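# Fold the towel in half on the table

## Task

Fold the towel once, end over end, so the two halves roughly line up. It must have no extra creases and must lie flat and entirely on the table top, away from the basket, with no lumps or raised parts.

## Robot and tools

Robot: two arms. left_arm stands on the +y side at about (-0.020, +0.303, +0.025) m and carries a left hand. right_arm stands at about (-0.033, -0.250, +0.027) m and carries a right hand. Both bases face +x. A post stands behind the arms. Loose objects may occasionally get a small push from outside.

Frame: every position, target and offset uses the scene frame. Its origin is at table-top height, between the arms. +x points out over the table, +y toward left_arm, +z up. Camera left/right does not match arm names.

Hand point: a reference point about 0.05 m in front of the palm and 0.15 m past the wrist mount. Its +z runs along the straightened fingers and its +y points out of the palm. On the right hand +x points away from the thumb; on the left hand +x points toward the thumb. Straight fingertips sit roughly 0.06-0.07 m beyond the point along +z and 0.06 m behind it along -y. A wrist bracket on the little-finger side can strike things.

Row layout: each row has 28 numbers, each in [-1, 1], and must be complete even if one arm is idle. The first 14 are for left_arm and the last 14 for right_arm. Each arm's 14 numbers are, in order: dx, dy, dz, rx, ry, rz, little, ring, middle, index, thumb_bend, thumb_turn, force_limit, speed.

The first six numbers are offsets, not poses. They count from that arm's Hand target as it was when the action or move began, not from the previous row. Sending the same offset again moves the hand further. 1.0 equals 0.6 m for dx, dy, dz and 180 degrees for rx, ry, rz. rx, ry, rz form one rotation vector, turning about the Hand target's position. If dx, dy, dz together exceed length 1.0, they are scaled back along the same line. Send six zeros to ask an arm for nothing new. Each control step limits the commanded turn to 40 degrees from the measured orientation.

Hand numbers are absolute targets. For the four fingers and thumb_bend, +1 means straight/open and -1 means curled/closed. For thumb_turn, +1 puts the thumb beside the palm and -1 puts it opposite the fingers. force_limit maps -1..+1 to about 0..10 N at the fingertip (0..15 N for the two thumb motors); a closing motor stops at that load. speed rises from nearly 0 at -1 to full at +0.48 and stays full up to +1. For a soft grip, close with speed about -0.94 or lower. There is no value meaning 'no change': to keep a hand as it is, resend the eight hand numbers you last sent. Before you have sent any, use its hand_measured values plus hand_force_limit and hand_speed. A pinch between thumb tip and index pad suits thin cloth.

Tools:
- execute_actions(actions, cameras): actions is a list of actions. Each action is a table of up to 15 rows, one row per 1/30 s step. A shorter table repeats its last row until step 15. An empty list returns camera images. cameras is a list of names: cam_high, cam_left_wrist, cam_right_wrist, or ["all"].
- move(target, speed, blend, blocking, cameras): drives each hand point in a straight line toward offsets from its Hand target. target is one 28-number row, or up to 15 rows that all count from the same starting Hand targets. speed is the top path speed in m/s, from 0.002 to 4.3 (default 0.25); turns run at up to twice that in rad/s. It can be one number or one per target. blend in m rounds corners between listed targets; 0 stops at each. The whole move is capped at 10 s. The path does not avoid obstacles or the other arm. blocking=false returns after about 0.5 s while motion continues.
- wait(seconds): 0 to 3600; lets the scene run without new commands.
- stop(): brakes a running move.
- zoom_image(camera, region): region is [x0, y0, x1, y1] in image pixels, at most 504 by 504, from a camera in the newest images.
- show_instructions(): shows the reference pages.
- finished_scene(scene=1): ends the scene for good.

Results list, per arm: end_effector_position (m), end_effector_quat_wxyz, Hand target (the base for the next offsets), joint positions, velocities and torques. Per hand: hand_measured, hand_stopped_by (moving, target, force, stalled, fault), hand_load_n (positive pushes a finger open; near 0 after losing a grip), hand_force_limit and hand_speed. A move adds a 'move:' line with the ending (done, off_target, moving, held, fault) and any limits (paced = pose clipped, held = steps withheld). MOTOR HOT and FAULT lines warn of overheating and stops.

Caveats: arms often come to rest 1-3 cm short of the command, usually low, without touching anything. A later execute_actions call, even with zero offsets, asks for the target again; otherwise send the missing distance. Hand positions may be off by a few centimetres. Cameras are 672x504.

Avoid: dropping the towel or letting it slide off the table, which fails the task. Avoid releasing moving cloth, striking the table, post or basket, pressing hard, and letting the arms or hands touch each other. Do not close a hand on the other hand's fingers. Keep finger loads moderate. Do not hold an arm fully stretched or pushing for long: motors heat up, and at 100 °C that arm goes limp for 30-60 s. To end a press against something, command the target back beyond the hand point. Fast moves hit harder and wander more.

Each tool is called after "Call:" in YAML: its name, and indented under it one key for each argument.

Reference images:

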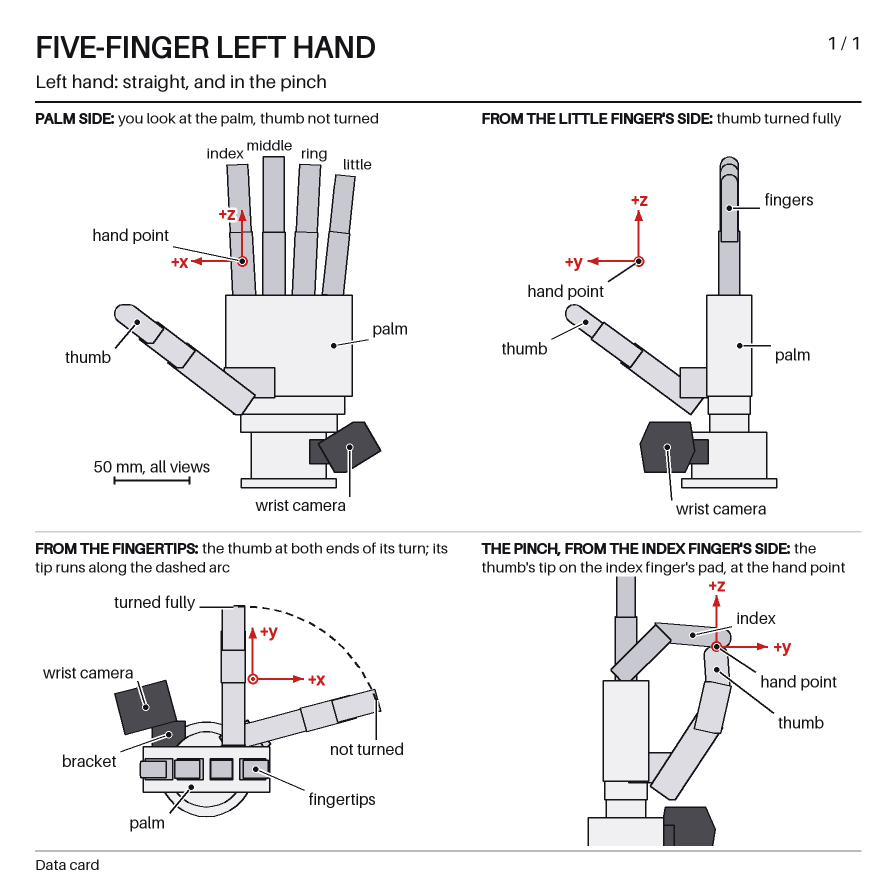

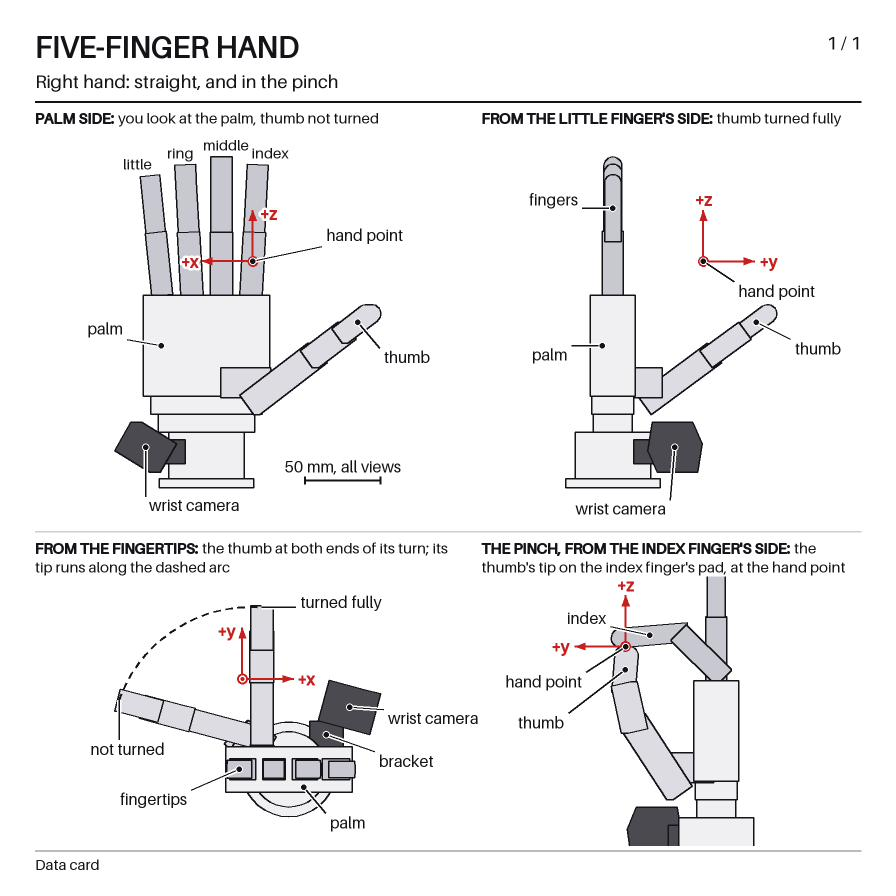

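## Session

Call:
execute_actions:
  actions: []

Scene clock: 0.00 s.
left_arm: end_effector_position=(+0.3738, +0.4331, +0.2283) hand_measured=(+1.000, +1.000, +1.000, +1.000, +1.000, +1.000) hand_load_n=(+0.0, +0.0, +0.5, +0.0, +0.0, +0.0) hand_stopped_by=(target, target, target, target, target, target) hand_force_limit=0.00 hand_speed=-0.80 end_effector_quat_wxyz=(-0.425, +0.445, -0.479, +0.626) | right_arm: end_effector_position=(+0.2426, -0.0443, +0.1659) hand_measured=(+1.000, +1.000, +1.000, +1.000, +1.000, +1.000) hand_load_n=(+0.0, +0.0, +0.0, +0.0, +0.0, +0.0) hand_stopped_by=(target, target, target, target, target, target) hand_force_limit=0.00 hand_speed=-0.80 end_effector_quat_wxyz=(-0.273, +0.870, +0.108, +0.396)
Joint positions: left_arm=[0.762 1.326 0.404 1.196 1.01 -0.385] | right_arm=[0.78 0.705 0.447 -0.311 0.04 -1.066]
Joint velocities: within noise
Joint torques (N m): no reading
Heat: left arm: hottest wrist roll 36 °C; right arm: hottest elbow 34 °C.
Hand target: left_arm +0.3772, +0.4368, +0.2353; -0.433, +0.438, -0.479, +0.626 | right_arm +0.2490, -0.0396, +0.1797; -0.279, +0.862, +0.108, +0.409

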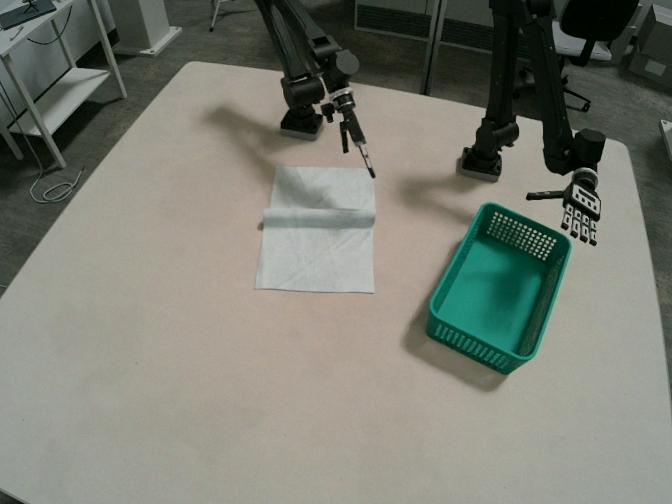

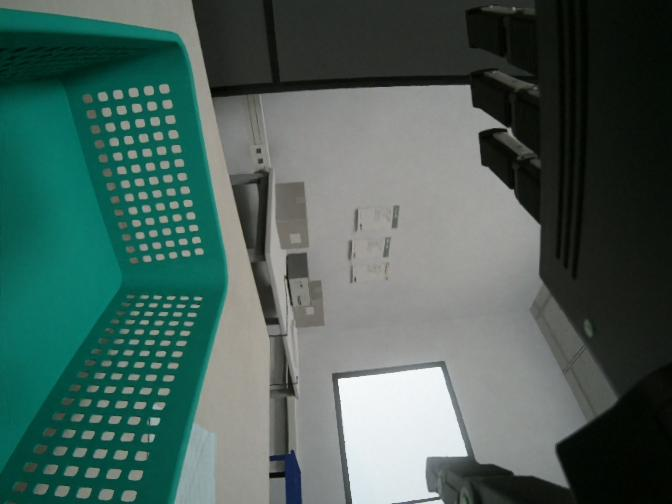

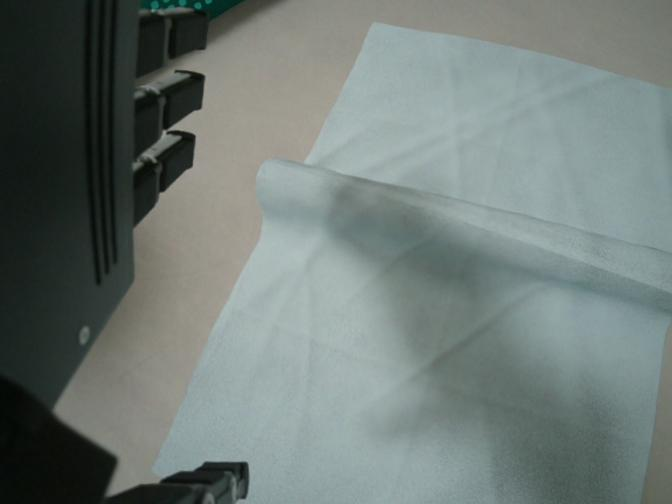

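Call:
zoom_image:
  camera: "cam_high"
  region: [230, 140, 410, 310]

Call:
zoom_image:
  camera: "cam_right_wrist"
  region: [170, 0, 672, 504]

Scaled by 2.800 from the camera's image (finer frame: 960x720).

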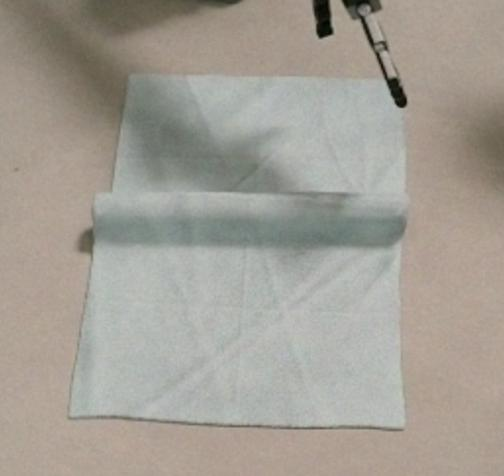

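Scaled by 1.000.

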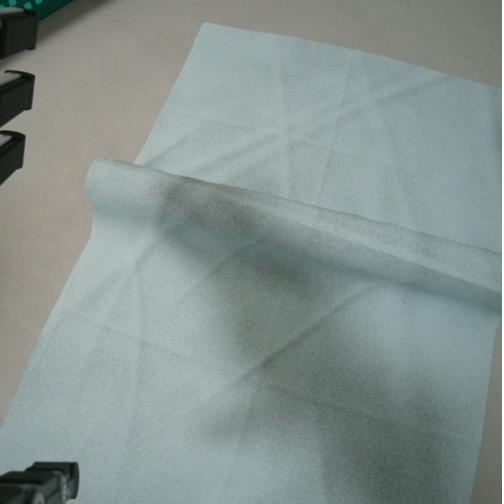

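Call:
move:
  target:
    - [0,0,0.108,0,0,0,1,1,0.5,0.5,1,-1,0,0, 0.135,-0.184,0.067,0.2229,0.1967,-0.3652,1,1,0.5,0.5,1,-1,0,0]
    - [-0.1537,-0.6447,0.0245,0.1011,0.2854,0.0009,1,1,0.5,0.5,1,-1,0,0, 0.135,-0.184,0.067,0.2229,0.1967,-0.3652,1,1,0.5,0.5,1,-1,0,0]
  speed: 0.25
  blend: 0.03
  cameras: ["all"]

Scene clock: 530.23 s.
left_arm: end_effector_position=(+0.2758, +0.0595, +0.2250) hand_measured=(+1.000, +1.000, +0.500, +0.500, +1.000, -1.000) hand_load_n=(+0.0, +0.0, +0.0, +0.0, +0.0, +0.0) hand_stopped_by=(target, target, target, target, target, target) hand_force_limit=0.00 hand_speed=0.00 end_effector_quat_wxyz=(+0.242, -0.589, +0.721, -0.273) | right_arm: end_effector_position=(+0.3176, -0.1523, +0.2013) hand_measured=(+1.000, +1.000, +0.500, +0.500, +1.000, -1.000) hand_load_n=(+0.0, +0.0, +0.0, +0.0, +0.0, +0.0) hand_stopped_by=(target, target, target, target, target, target) hand_force_limit=0.00 hand_speed=0.00 end_effector_quat_wxyz=(-0.287, +0.730, -0.574, +0.237)
Joint positions: left_arm=[-0.791 0.986 0.88 -0.809 -0.389 -0.418] | right_arm=[0.19 0.919 0.756 -0.647 -0.02 -0.045]
Joint torques (N m): left_arm=[1.55 -4.31 12.85 1.16 -0.53 -0.12] | right_arm=[1.96 -2.2 13.23 1.22 -0.1 0.17]
Heat: left arm: hottest elbow 36 °C; right arm: hottest elbow 50 °C.
Hand target: left_arm +0.2850, +0.0499, +0.2500; +0.246, -0.594, +0.708, -0.294 | right_arm +0.3299, -0.1499, +0.2198; -0.298, +0.720, -0.580, +0.239
Off the commanded pose: left_arm 0.028 m, 3 deg | right_arm 0.022 m, 2 deg.
move: off_target (left_arm, right_arm)
cam_left_wrist: T_world_to_cam=[[0.66396, -0.39381, 0.63567, -0.29875], [-0.64986, -0.72442, 0.22999, 0.16711], [0.36992, -0.56579, -0.73691, 0.21196]] pos_world=[0.22855, 0.12333, 0.30767]
cam_right_wrist: T_world_to_cam=[[-0.65126, -0.40891, -0.63926, 0.27014], [-0.67616, 0.6951, 0.24421, 0.26851], [0.34449, 0.59129, -0.72918, 0.24081]] pos_world=[0.27453, -0.21857, 0.28271]

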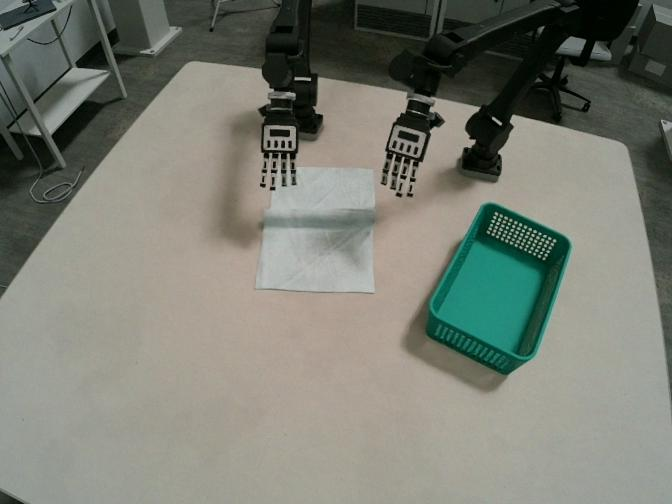

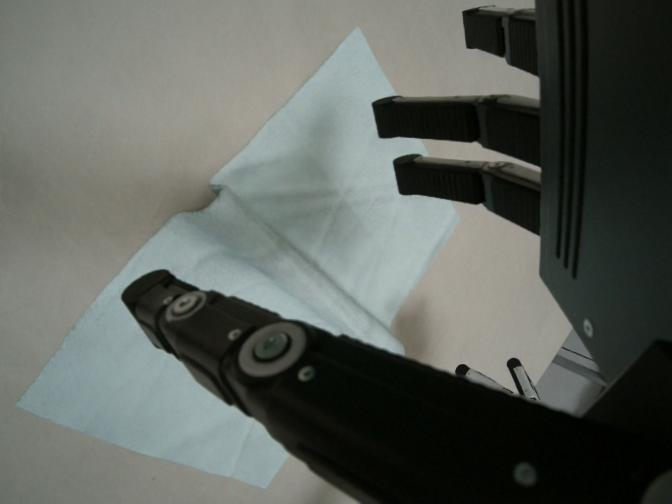

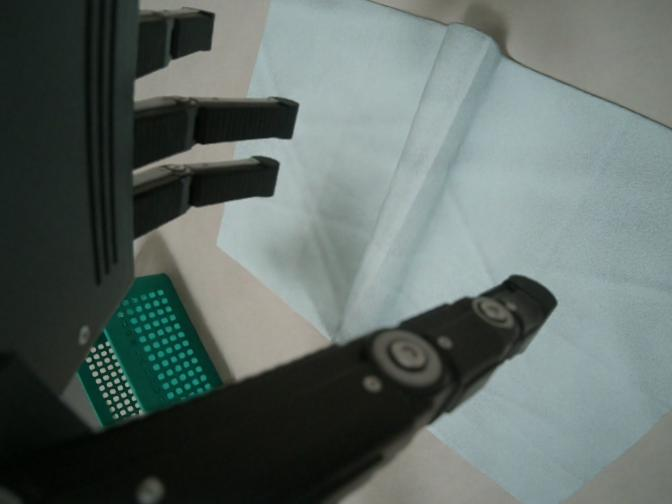

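Call:
move:
  target: [0.0553,-0.1008,-0.258,0,0,0,1,1,0.5,0.5,1,-1,0,0, 0.1007,-0.0445,-0.194,0,0,0,1,1,0.5,0.5,1,-1,0,0]
  speed: 0.2
  cameras: ["all"]

Scene clock: 597.83 s.
left_arm: end_effector_position=(+0.3150, -0.0021, +0.0905) hand_measured=(+1.000, +1.000, +0.500, +0.500, +1.000, -1.000) hand_load_n=(-0.5, +0.0, +0.0, +0.0, +0.0, +0.0) hand_stopped_by=(target, target, target, target, target, target) hand_force_limit=0.00 hand_speed=0.00 end_effector_quat_wxyz=(+0.244, -0.591, +0.717, -0.277) | right_arm: end_effector_position=(+0.3838, -0.1744, +0.1037) hand_measured=(+1.000, +1.000, +0.500, +0.500, +1.000, -1.000) hand_load_n=(+0.0, +0.0, +0.0, +0.0, +0.0, +0.0) hand_stopped_by=(target, target, target, target, target, target) hand_force_limit=0.00 hand_speed=0.00 end_effector_quat_wxyz=(-0.291, +0.718, -0.589, +0.230)
Joint positions: left_arm=[-0.843 1.331 0.761 -0.355 -0.426 -0.468] | right_arm=[0.082 1.229 0.686 -0.274 -0.095 -0.083]
Joint torques (N m): left_arm=[1.38 -8.41 7.84 2.76 -0.55 -0.11] | right_arm=[1.9 -6.07 8.32 3.26 -0.18 -0.12]
Heat: left arm: hottest elbow 43 °C; right arm: hottest elbow 54 °C.
Hand target: left_arm +0.3182, -0.0104, +0.0952; +0.246, -0.594, +0.708, -0.294 | right_arm +0.3904, -0.1767, +0.1036; -0.298, +0.719, -0.580, +0.239
Off the commanded pose: left_arm 0.010 m, 2 deg | right_arm 0.007 m, 2 deg.
move: done
cam_left_wrist: T_world_to_cam=[[0.66152, -0.38512, 0.64349, -0.26339], [-0.64664, -0.72749, 0.22936, 0.17788], [0.3798, -0.56783, -0.73028, 0.0598]] pos_world=[0.26655, 0.06192, 0.17236]
cam_right_wrist: T_world_to_cam=[[-0.66793, -0.37207, -0.64454, 0.25521], [-0.65356, 0.70752, 0.26884, 0.34347], [0.356, 0.60081, -0.71574, 0.15587]] pos_world=[0.33945, -0.2417, 0.18371]

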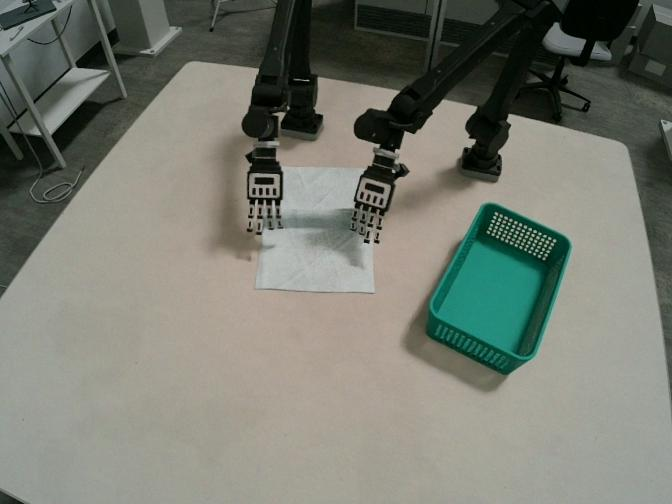

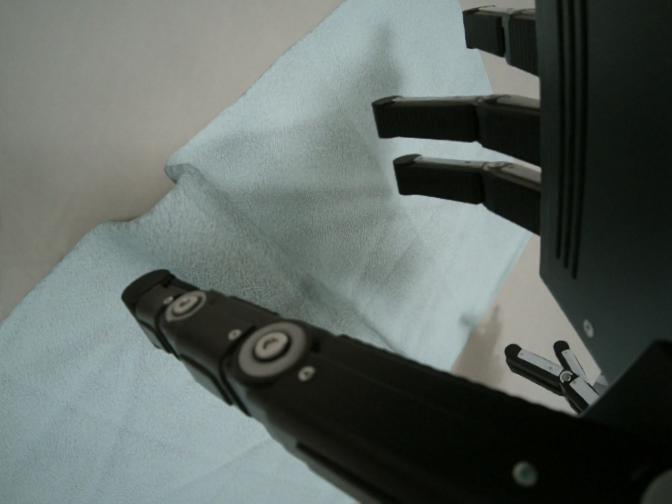

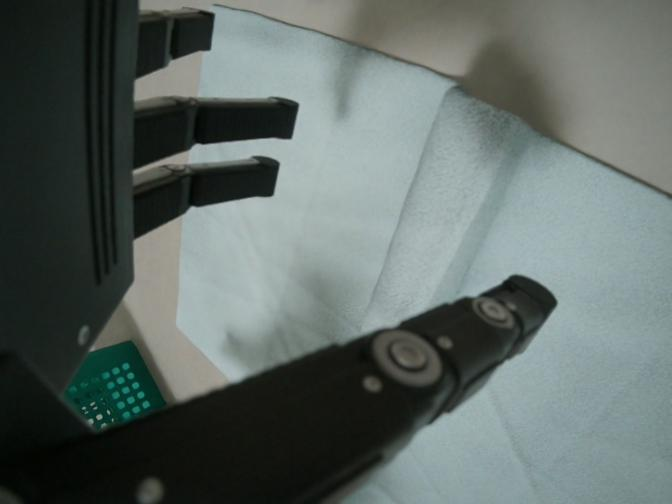

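Call:
move:
  target: [-0.008,0,-0.075,0,0,0,1,1,0.5,0.5,1,-1,0,0, -0.003,-0.008,-0.075,0,0,0,1,1,0.5,0.5,1,-1,0,0]
  speed: 0.1
  cameras: ["all"]

Scene clock: 617.20 s.
left_arm: end_effector_position=(+0.3111, -0.0024, +0.0480) hand_measured=(+1.000, +1.000, +0.500, +0.500, +1.000, -1.000) hand_load_n=(+0.0, +0.0, +0.0, +0.0, +0.0, +0.0) hand_stopped_by=(target, target, target, target, target, target) hand_force_limit=0.00 hand_speed=0.00 end_effector_quat_wxyz=(+0.245, -0.591, +0.716, -0.279) | right_arm: end_effector_position=(+0.3825, -0.1782, +0.0597) hand_measured=(+1.000, +1.000, +0.500, +0.500, +1.000, -1.000) hand_load_n=(+0.0, +0.0, +0.0, +0.0, +0.0, +0.0) hand_stopped_by=(target, target, target, target, target, target) hand_force_limit=0.00 hand_speed=0.00 end_effector_quat_wxyz=(-0.292, +0.718, -0.588, +0.230)
Joint positions: left_arm=[-0.852 1.407 0.693 -0.209 -0.432 -0.476] | right_arm=[0.069 1.314 0.615 -0.116 -0.106 -0.092]
Joint torques (N m): left_arm=[1.61 -8.41 7.06 2.89 -0.54 -0.12] | right_arm=[1.79 -6.18 7.6 3.23 -0.18 -0.12]
Heat: left arm: hottest elbow 40 °C; right arm: hottest elbow 49 °C.
Hand target: left_arm +0.3134, -0.0105, +0.0502; +0.246, -0.594, +0.708, -0.294 | right_arm +0.3885, -0.1814, +0.0585; -0.298, +0.720, -0.580, +0.239
Off the commanded pose: left_arm 0.009 m, 2 deg | right_arm 0.007 m, 2 deg.
move: done
cam_left_wrist: T_world_to_cam=[[0.65887, -0.38254, 0.64772, -0.23299], [-0.6473, -0.72701, 0.22907, 0.18504], [0.38327, -0.5702, -0.72662, 0.02881]] pos_world=[0.26225, 0.06182, 0.12946]
cam_right_wrist: T_world_to_cam=[[-0.66546, -0.37211, -0.64707, 0.22374], [-0.65558, 0.70585, 0.2683, 0.35764], [0.35689, 0.60275, -0.71367, 0.12695]] pos_world=[0.33804, -0.2457, 0.13942]

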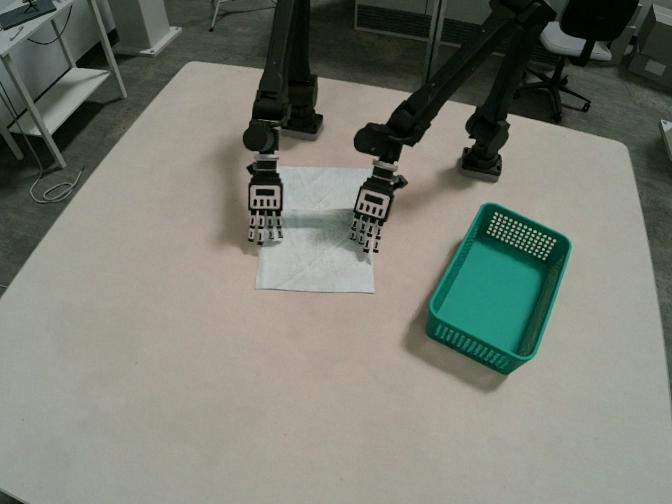

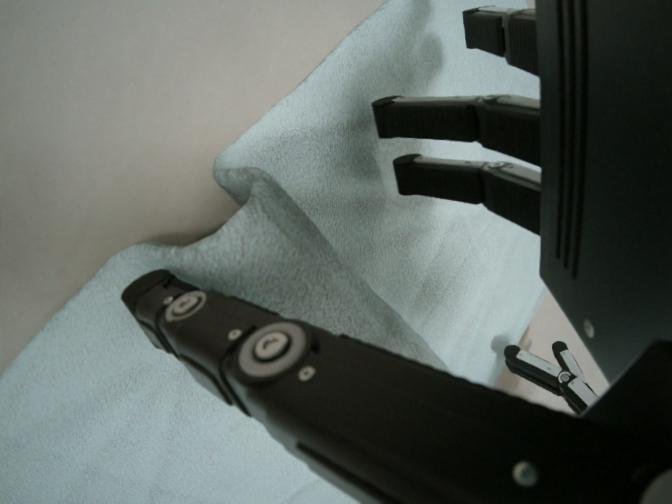

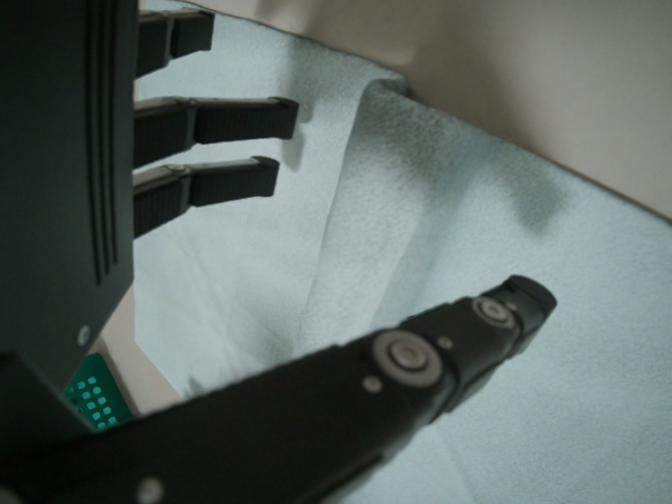

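Call:
move:
  target: [0.0,0,-0.03,0,0,0,1,1,0.5,0.5,1,-1,0,0, 0.003,0,-0.028,0,0,0,1,1,0.5,0.5,1,-1,0,0]
  speed: 0.08
  cameras: ["all"]

Scene clock: 630.93 s.
left_arm: end_effector_position=(+0.3162, -0.0078, +0.0411) hand_measured=(+1.000, +1.000, +0.500, +0.500, +1.000, -1.000) hand_load_n=(+0.0, +0.0, +0.0, +0.0, +0.0, +0.0) hand_stopped_by=(target, target, target, target, target, target) hand_force_limit=0.00 hand_speed=0.00 end_effector_quat_wxyz=(+0.246, -0.595, +0.707, -0.293) | right_arm: end_effector_position=(+0.3885, -0.1782, +0.0485) hand_measured=(+1.000, +1.000, +0.500, +0.500, +1.000, -1.000) hand_load_n=(+0.0, +0.0, +0.0, +0.0, +0.0, +0.0) hand_stopped_by=(target, target, target, target, target, target) hand_force_limit=0.00 hand_speed=0.00 end_effector_quat_wxyz=(-0.298, +0.716, -0.586, +0.236)
Joint positions: left_arm=[-0.853 1.433 0.681 -0.143 -0.437 -0.487] | right_arm=[0.069 1.352 0.603 -0.048 -0.106 -0.092]
Joint torques (N m): left_arm=[1.44 -6.95 6.5 2.66 -0.38 -0.09] | right_arm=[1.79 -5.77 7.02 3.06 -0.14 -0.12]
Heat: left arm: hottest elbow 38 °C; right arm: hottest elbow 47 °C.
Hand target: left_arm +0.3134, -0.0106, +0.0322; +0.246, -0.594, +0.708, -0.294 | right_arm +0.3903, -0.1815, +0.0416; -0.298, +0.720, -0.580, +0.239
Off the commanded pose: left_arm 0.010 m, 0 deg | right_arm 0.008 m, 1 deg.
move: done
cam_left_wrist: T_world_to_cam=[[0.64889, -0.35985, 0.67041, -0.23152], [-0.64523, -0.72723, 0.23416, 0.18521], [0.40328, -0.58451, -0.70407, 0.01136]] pos_world=[0.26515, 0.05802, 0.11984]
cam_right_wrist: T_world_to_cam=[[-0.65455, -0.37099, -0.65873, 0.21705], [-0.65959, 0.70604, 0.25777, 0.36663], [0.36946, 0.60322, -0.70684, 0.11169]] pos_world=[0.34263, -0.2457, 0.12742]

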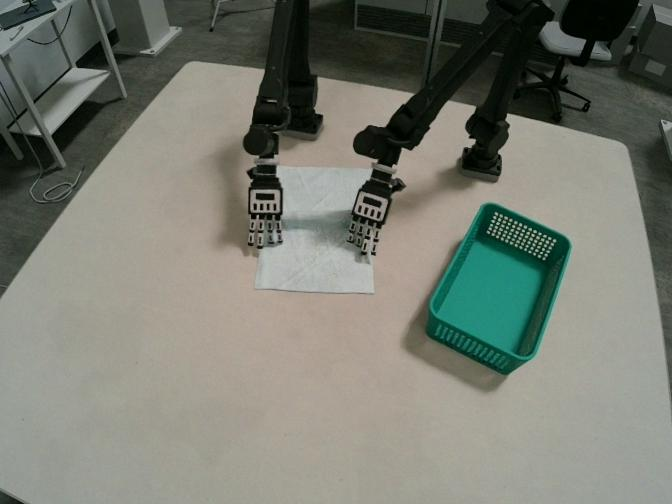

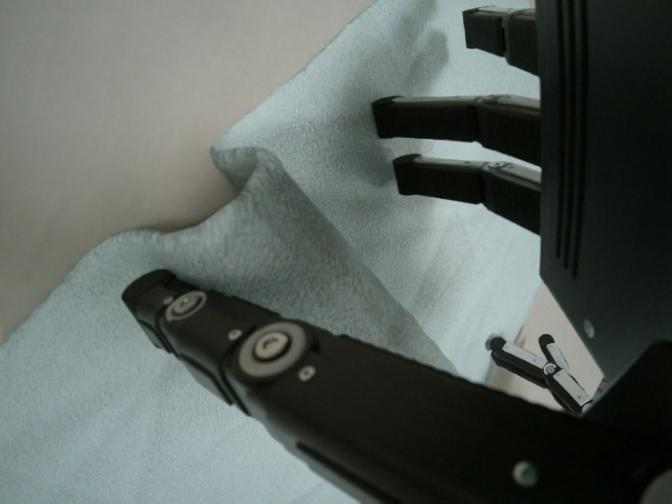

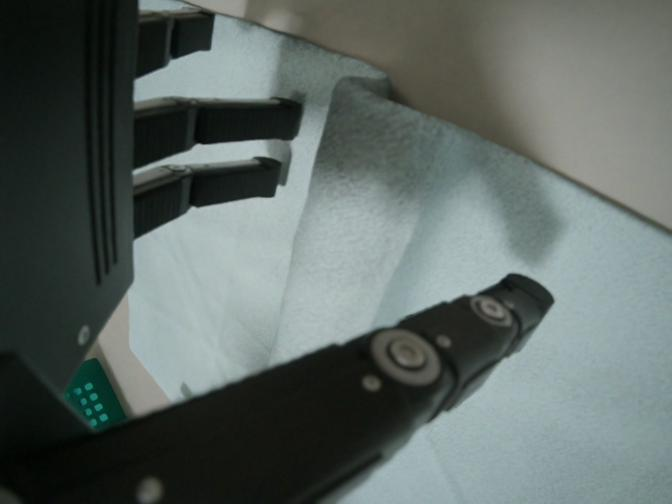

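Call:
move:
  target: [-0.004,0.004,-0.012,0,0,0,1,1,0.0,0.0,0.5,-1,-0.2,-0.6, -0.003,0,-0.012,0,0,0,1,1,0.0,0.0,0.5,-1,-0.2,-0.6]
  speed: 0.05
  cameras: ["cam_left_wrist","cam_right_wrist"]

Scene clock: 646.27 s.
left_arm: end_effector_position=(+0.3161, -0.0073, +0.0356) hand_measured=(+1.000, +1.000, +0.000, +0.000, +0.500, -1.000) hand_load_n=(+0.0, +0.0, +0.0, +0.0, +0.0, +0.0) hand_stopped_by=(target, target, target, target, target, target) hand_force_limit=-0.20 hand_speed=-0.60 end_effector_quat_wxyz=(+0.247, -0.595, +0.705, -0.297) | right_arm: end_effector_position=(+0.3875, -0.1765, +0.0425) hand_measured=(+1.000, +1.000, +0.000, +0.000, +0.500, -1.000) hand_load_n=(+0.0, +0.0, +0.0, +0.0, +0.0, +0.0) hand_stopped_by=(target, target, target, target, target, target) hand_force_limit=-0.20 hand_speed=-0.60 end_effector_quat_wxyz=(-0.302, +0.716, -0.584, +0.234)
Joint positions: left_arm=[-0.853 1.443 0.667 -0.111 -0.439 -0.488] | right_arm=[0.069 1.366 0.592 -0.021 -0.115 -0.092]
Joint torques (N m): left_arm=[1.49 -7.12 6.08 2.32 -0.33 -0.05] | right_arm=[1.85 -5.83 6.76 3 -0.08 -0.11]
Heat: left arm: hottest elbow 37 °C; right arm: hottest elbow 46 °C.
Hand target: left_arm +0.3109, -0.0081, +0.0249; +0.246, -0.594, +0.708, -0.294 | right_arm +0.3884, -0.1815, +0.0344; -0.298, +0.720, -0.580, +0.239
Off the commanded pose: left_arm 0.012 m, 1 deg | right_arm 0.010 m, 1 deg.
move: off_target (left_arm)
cam_left_wrist: T_world_to_cam=[[0.64521, -0.3541, 0.677, -0.2267], [-0.64524, -0.72706, 0.23466, 0.1868], [0.40912, -0.58822, -0.69757, 0.00573]] pos_world=[0.26445, 0.05891, 0.11364]
cam_right_wrist: T_world_to_cam=[[-0.6506, -0.37078, -0.66276, 0.2117], [-0.66474, 0.70003, 0.26091, 0.36707], [0.36721, 0.61031, -0.70191, 0.10869]] pos_world=[0.34183, -0.24481, 0.12083]

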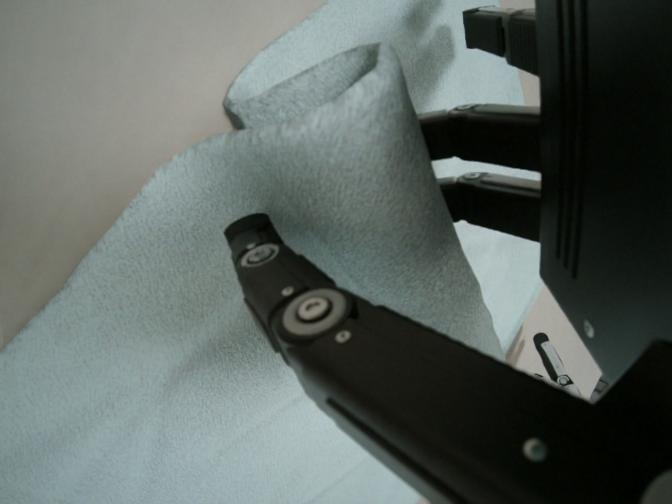

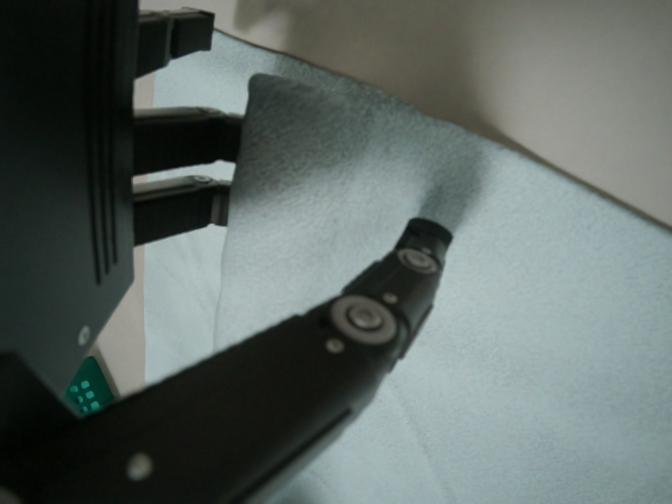

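Call:
move:
  target: [0,0,0,0,0,0,1,1,-0.3,-0.3,0.0,-1,-0.1,-0.6, 0,0,0,0,0,0,1,1,-0.3,-0.3,0.0,-1,-0.1,-0.6]
  speed: 0.05
  cameras: ["cam_left_wrist","cam_right_wrist"]

Scene clock: 652.30 s.
left_arm: end_effector_position=(+0.3130, -0.0040, +0.0289) hand_measured=(+1.000, +1.000, -0.284, -0.300, +0.358, -1.000) hand_load_n=(+0.0, +0.0, +11.0, +2.5, +9.5, +1.0) hand_stopped_by=(target, target, force, target, force, target) hand_force_limit=-0.10 hand_speed=-0.60 end_effector_quat_wxyz=(+0.246, -0.595, +0.708, -0.290) | right_arm: end_effector_position=(+0.3864, -0.1784, +0.0403) hand_measured=(+1.000, +1.000, -0.288, -0.300, +0.356, -1.000) hand_load_n=(+0.0, +0.0, +8.5, +1.0, +7.0, +1.0) hand_stopped_by=(target, target, force, target, force, target) hand_force_limit=-0.10 hand_speed=-0.60 end_effector_quat_wxyz=(-0.297, +0.716, -0.586, +0.235)
Joint positions: left_arm=[-0.853 1.452 0.66 -0.111 -0.439 -0.488] | right_arm=[0.068 1.368 0.591 -0.022 -0.108 -0.094]
Joint torques (N m): left_arm=[1.67 -7.94 6.54 2.41 -0.35 -0.09] | right_arm=[1.85 -6.07 6.87 3.02 -0.08 -0.11]
Heat: left arm: hottest elbow 37 °C; right arm: hottest elbow 45 °C.
Hand target: left_arm +0.3110, -0.0081, +0.0250; +0.246, -0.594, +0.708, -0.294 | right_arm +0.3886, -0.1815, +0.0345; -0.298, +0.719, -0.580, +0.239
Off the commanded pose: left_arm 0.006 m, 0 deg | right_arm 0.007 m, 1 deg.
move: done
cam_left_wrist: T_world_to_cam=[[0.65261, -0.36195, 0.66565, -0.22094], [-0.64265, -0.7298, 0.23323, 0.18797], [0.40138, -0.57998, -0.70888, 0.00708]] pos_world=[0.26215, 0.06131, 0.10825]
cam_right_wrist: T_world_to_cam=[[-0.65587, -0.37198, -0.65686, 0.21048], [-0.65983, 0.70518, 0.2595, 0.36747], [0.36667, 0.60362, -0.70795, 0.10796]] pos_world=[0.34093, -0.246, 0.11932]

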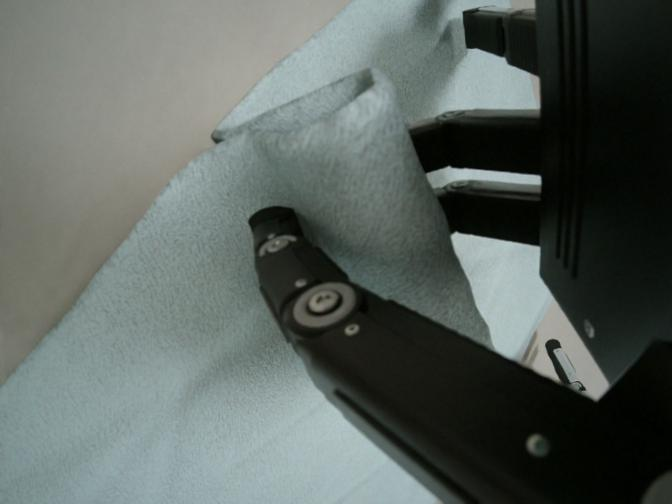

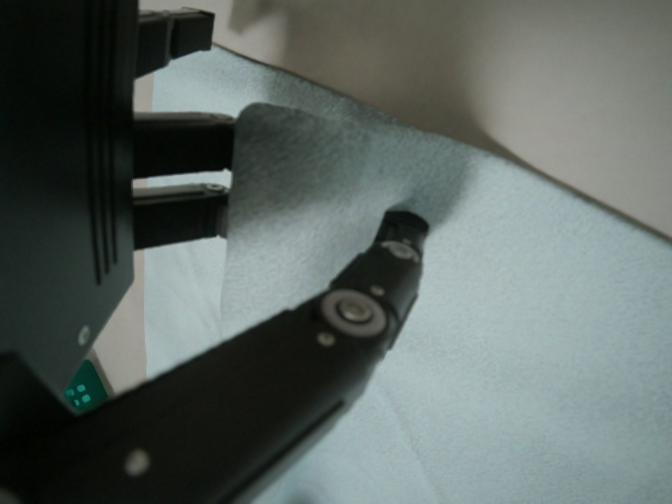

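Call:
move:
  target: [0,0,0.12,0,0,0,1,1,-0.3,-0.3,0.0,-1,-0.1,-0.6, 0,0,0.12,0,0,0,1,1,-0.3,-0.3,0.0,-1,-0.1,-0.6]
  speed: 0.06
  cameras: ["all"]

Scene clock: 661.83 s.
left_arm: end_effector_position=(+0.3028, +0.0047, +0.0797) hand_measured=(+1.000, +1.000, -0.284, -0.300, +0.358, -1.000) hand_load_n=(-0.5, -0.5, +11.0, +2.5, +9.5, +1.5) hand_stopped_by=(target, target, force, target, force, target) hand_force_limit=-0.10 hand_speed=-0.60 end_effector_quat_wxyz=(+0.245, -0.596, +0.713, -0.279) | right_arm: end_effector_position=(+0.3720, -0.1770, +0.0870) hand_measured=(+1.000, +1.000, -0.288, -0.300, +0.356, -1.000) hand_load_n=(+0.0, +0.0, +8.5, +1.0, +7.0, +1.0) hand_stopped_by=(target, target, force, target, force, target) hand_force_limit=-0.10 hand_speed=-0.60 end_effector_quat_wxyz=(-0.291, +0.721, -0.589, +0.220)
Joint positions: left_arm=[-0.856 1.313 0.709 -0.324 -0.439 -0.491] | right_arm=[0.068 1.234 0.643 -0.242 -0.12 -0.094]
Joint torques (N m): left_arm=[1.55 -8.35 10.43 0.96 -0.36 -0.06] | right_arm=[1.9 -7.3 11.29 1.24 0.02 -0.11]
Heat: left arm: hottest elbow 37 °C; right arm: hottest elbow 44 °C.
Hand target: left_arm +0.3110, -0.0081, +0.0970; +0.246, -0.594, +0.708, -0.294 | right_arm +0.3886, -0.1815, +0.1066; -0.298, +0.719, -0.580, +0.239
Off the commanded pose: left_arm 0.023 m, 2 deg | right_arm 0.026 m, 3 deg.
move: off_target (left_arm, right_arm)
cam_left_wrist: T_world_to_cam=[[0.664, -0.37339, 0.64783, -0.24697], [-0.63917, -0.73304, 0.23262, 0.1749], [0.38803, -0.56853, -0.7254, 0.05755]] pos_world=[0.25345, 0.06872, 0.16106]
cam_right_wrist: T_world_to_cam=[[-0.6738, -0.37305, -0.63784, 0.23699], [-0.65684, 0.69777, 0.28577, 0.34004], [0.33846, 0.61151, -0.71519, 0.15803]] pos_world=[0.32955, -0.2455, 0.16701]

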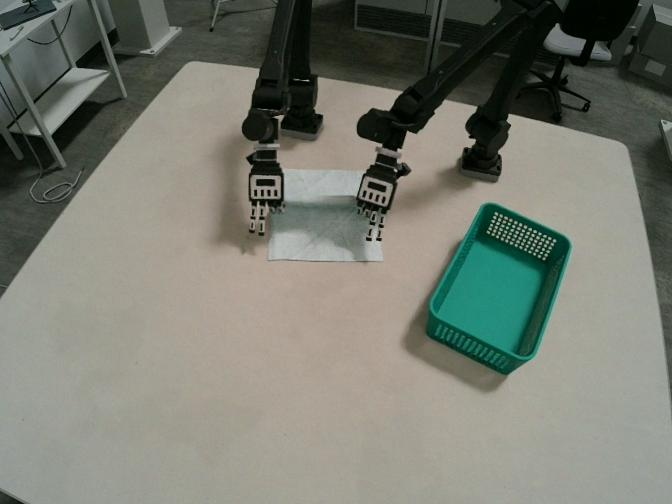

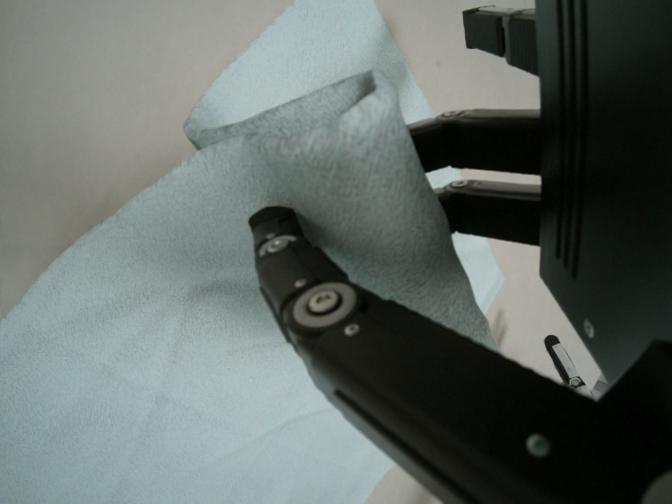

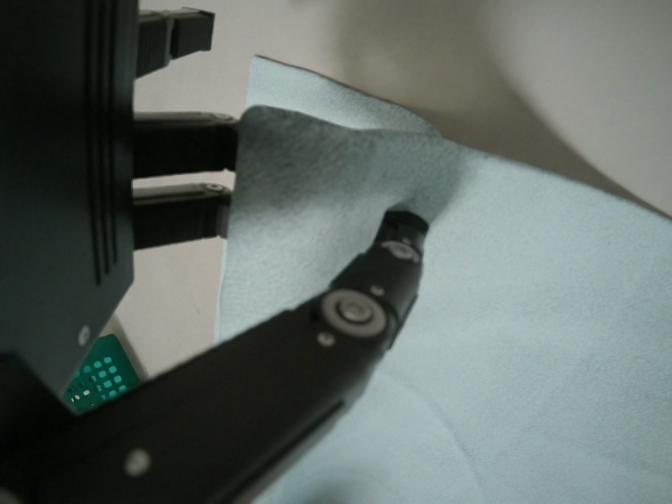

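Call:
move:
  target: [-0.15,-0.03,0.3,0,0,0,1,1,-0.3,-0.3,0.0,-1,-0.1,-0.6, -0.15,-0.03,0.3,0,0,0,1,1,-0.3,-0.3,0.0,-1,-0.1,-0.6]
  speed: 0.1
  cameras: ["all"]

Scene clock: 682.10 s.
left_arm: end_effector_position=(+0.2175, -0.0164, +0.2530) hand_measured=(+1.000, +1.000, -0.284, -0.300, +0.358, -1.000) hand_load_n=(-0.5, +0.0, +11.0, +2.5, +9.5, +1.5) hand_stopped_by=(target, target, force, target, force, target) hand_force_limit=-0.10 hand_speed=-0.60 end_effector_quat_wxyz=(+0.246, -0.593, +0.716, -0.273) | right_arm: end_effector_position=(+0.2913, -0.1939, +0.2636) hand_measured=(+1.000, +1.000, -0.288, -0.300, +0.356, -1.000) hand_load_n=(+0.0, +0.0, +8.5, +1.5, +7.0, +1.0) hand_stopped_by=(target, target, force, target, force, target) hand_force_limit=-0.10 hand_speed=-0.60 end_effector_quat_wxyz=(-0.291, +0.721, -0.590, +0.219)
Joint positions: left_arm=[-1.101 1.073 1.022 -1.002 -0.574 -0.718] | right_arm=[0.019 0.828 0.879 -0.889 -0.152 -0.127]
Joint torques (N m): left_arm=[1.26 -5.6 12.33 0.85 -0.69 -0.1] | right_arm=[1.61 -2.49 13.22 1.24 -0.12 -0.15]
Heat: left arm: hottest elbow 38 °C; right arm: hottest elbow 47 °C.
Hand target: left_arm +0.2210, -0.0261, +0.2770; +0.246, -0.594, +0.708, -0.294 | right_arm +0.2986, -0.1995, +0.2864; -0.298, +0.720, -0.580, +0.239
Off the commanded pose: left_arm 0.026 m, 3 deg | right_arm 0.025 m, 3 deg.
move: off_target (left_arm, right_arm)
cam_left_wrist: T_world_to_cam=[[0.66564, -0.38498, 0.63931, -0.30894], [-0.6414, -0.73304, 0.2264, 0.06666], [0.38148, -0.56076, -0.73486, 0.20827]] pos_world=[0.16895, 0.04672, 0.33547]
cam_right_wrist: T_world_to_cam=[[-0.67581, -0.3708, -0.63702, 0.28976], [-0.65486, 0.69871, 0.28802, 0.24734], [0.33829, 0.61181, -0.71501, 0.32204]] pos_world=[0.24886, -0.26241, 0.34361]

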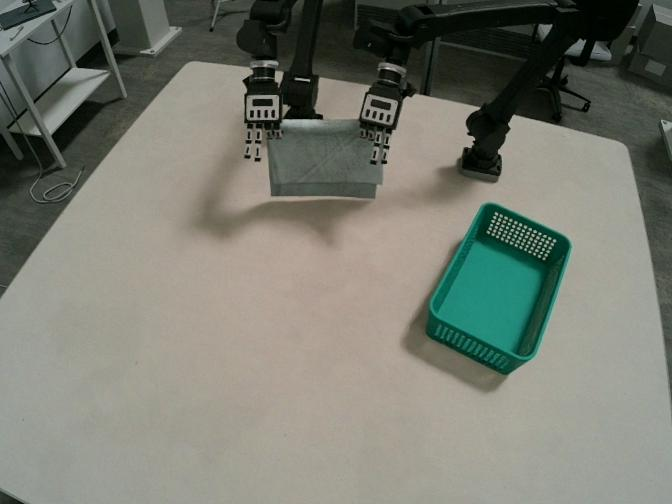

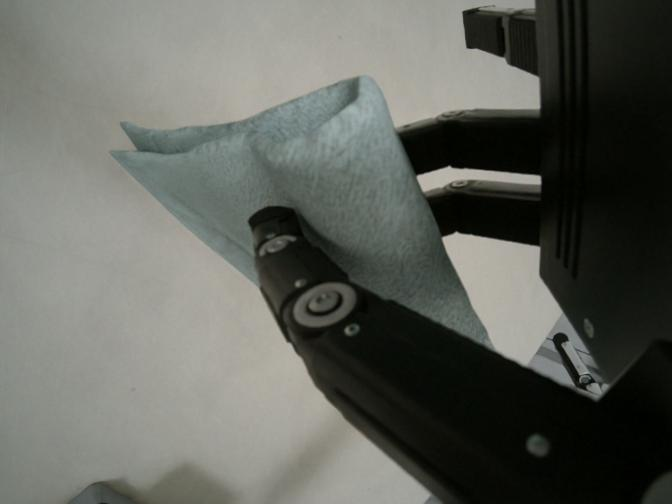

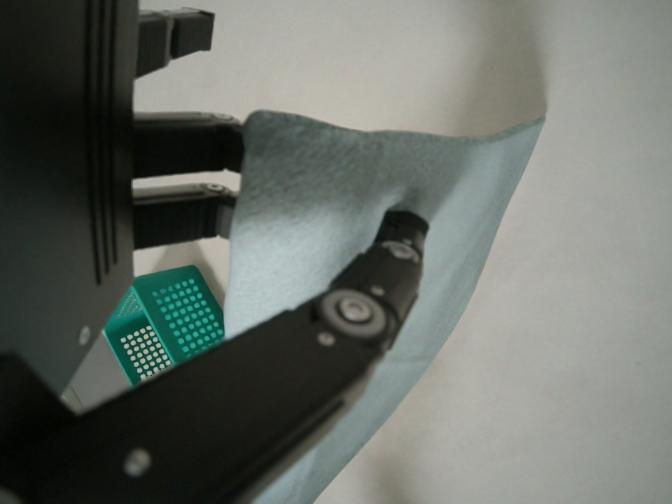

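Call:
zoom_image:
  camera: "cam_high"
  region: [230, 90, 420, 230]

Scaled by 2.653 from the camera's image (finer frame: 960x720).

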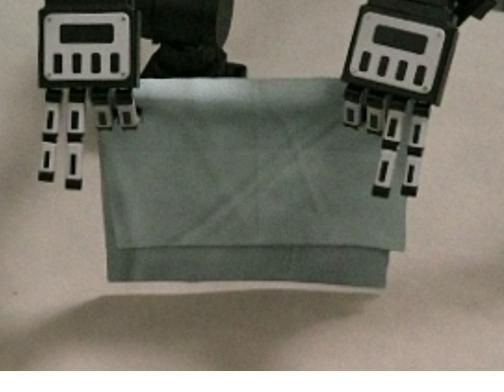

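Call:
move:
  target:
    - [0.1,0.02,-0.06,0,0,0,1,1,-0.3,-0.3,0.0,-1,-0.1,-0.6, 0.1,0.02,-0.06,0,0,0,1,1,-0.3,-0.3,0.0,-1,-0.1,-0.6]
    - [0.23,0.05,-0.085,0,0,0,1,1,-0.3,-0.3,0.0,-1,-0.1,-0.6, 0.23,0.05,-0.085,0,0,0,1,1,-0.3,-0.3,0.0,-1,-0.1,-0.6]
  speed: 0.1
  blend: 0.02
  cameras: ["all"]

Scene clock: 706.03 s.
left_arm: end_effector_position=(+0.3435, +0.0101, +0.2092) hand_measured=(+1.000, +1.000, -0.284, -0.300, +0.358, -1.000) hand_load_n=(+0.0, +0.0, +11.0, +2.0, +10.0, +1.5) hand_stopped_by=(target, target, force, target, force, target) hand_force_limit=-0.10 hand_speed=-0.60 end_effector_quat_wxyz=(+0.237, -0.601, +0.713, -0.273) | right_arm: end_effector_position=(+0.4115, -0.1720, +0.2130) hand_measured=(+1.000, +1.000, -0.288, -0.300, +0.356, -1.000) hand_load_n=(+0.0, +0.0, +8.5, +1.0, +7.0, +1.0) hand_stopped_by=(target, target, force, target, force, target) hand_force_limit=-0.10 hand_speed=-0.60 end_effector_quat_wxyz=(-0.278, +0.730, -0.587, +0.213)
Joint positions: left_arm=[-0.76 1.231 1.012 -0.695 -0.37 -0.424] | right_arm=[0.08 1.21 0.997 -0.648 -0.108 -0.101]
Joint torques (N m): left_arm=[2.96 -8.23 11.32 2.65 -0.24 0.24] | right_arm=[2.84 -6.89 13.14 3.17 0.2 0.13]
Heat: left arm: hottest elbow 43 °C; right arm: hottest elbow 51 °C.
Hand target: left_arm +0.3590, +0.0040, +0.2259; +0.246, -0.594, +0.708, -0.293 | right_arm +0.4366, -0.1694, +0.2355; -0.298, +0.720, -0.580, +0.239
Off the commanded pose: left_arm 0.024 m, 3 deg | right_arm 0.034 m, 4 deg.
move: off_target (left_arm, right_arm)
cam_left_wrist: T_world_to_cam=[[0.67917, -0.36748, 0.63537, -0.35852], [-0.63053, -0.73522, 0.24877, 0.16845], [0.37571, -0.56957, -0.73104, 0.14416]] pos_world=[0.29555, 0.07421, 0.29128]
cam_right_wrist: T_world_to_cam=[[-0.68729, -0.38955, -0.61309, 0.3433], [-0.65552, 0.69624, 0.29248, 0.32431], [0.31292, 0.60291, -0.73388, 0.24469]] pos_world=[0.37197, -0.23959, 0.29519]

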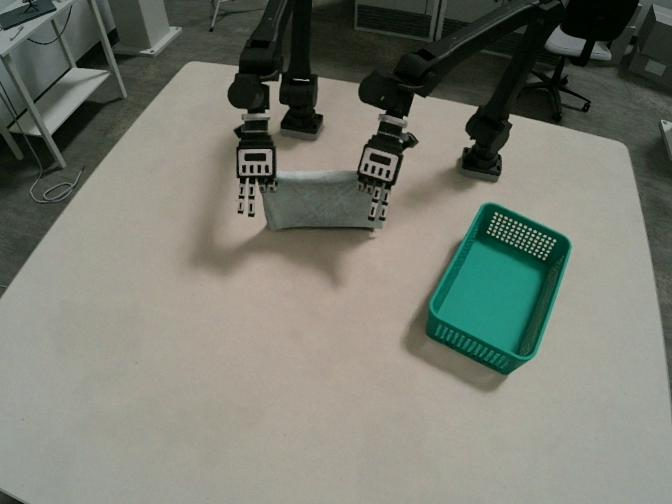

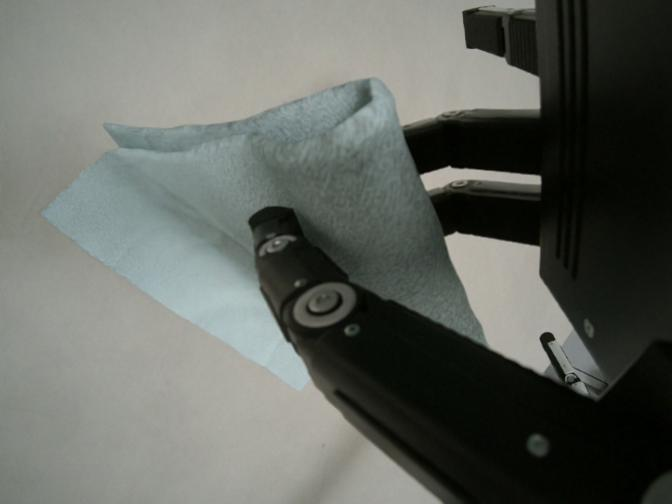

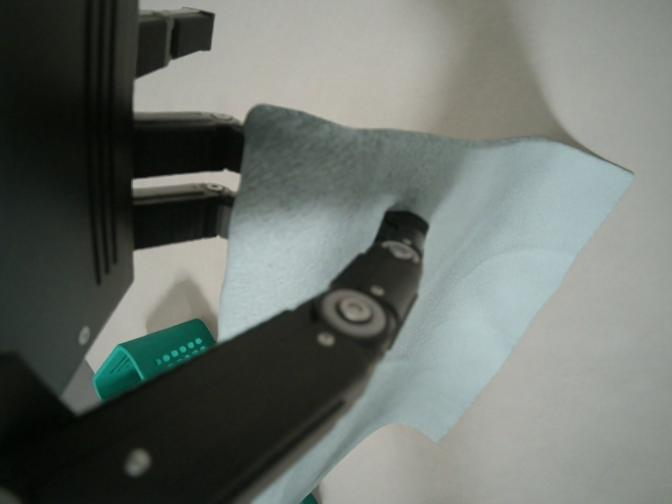

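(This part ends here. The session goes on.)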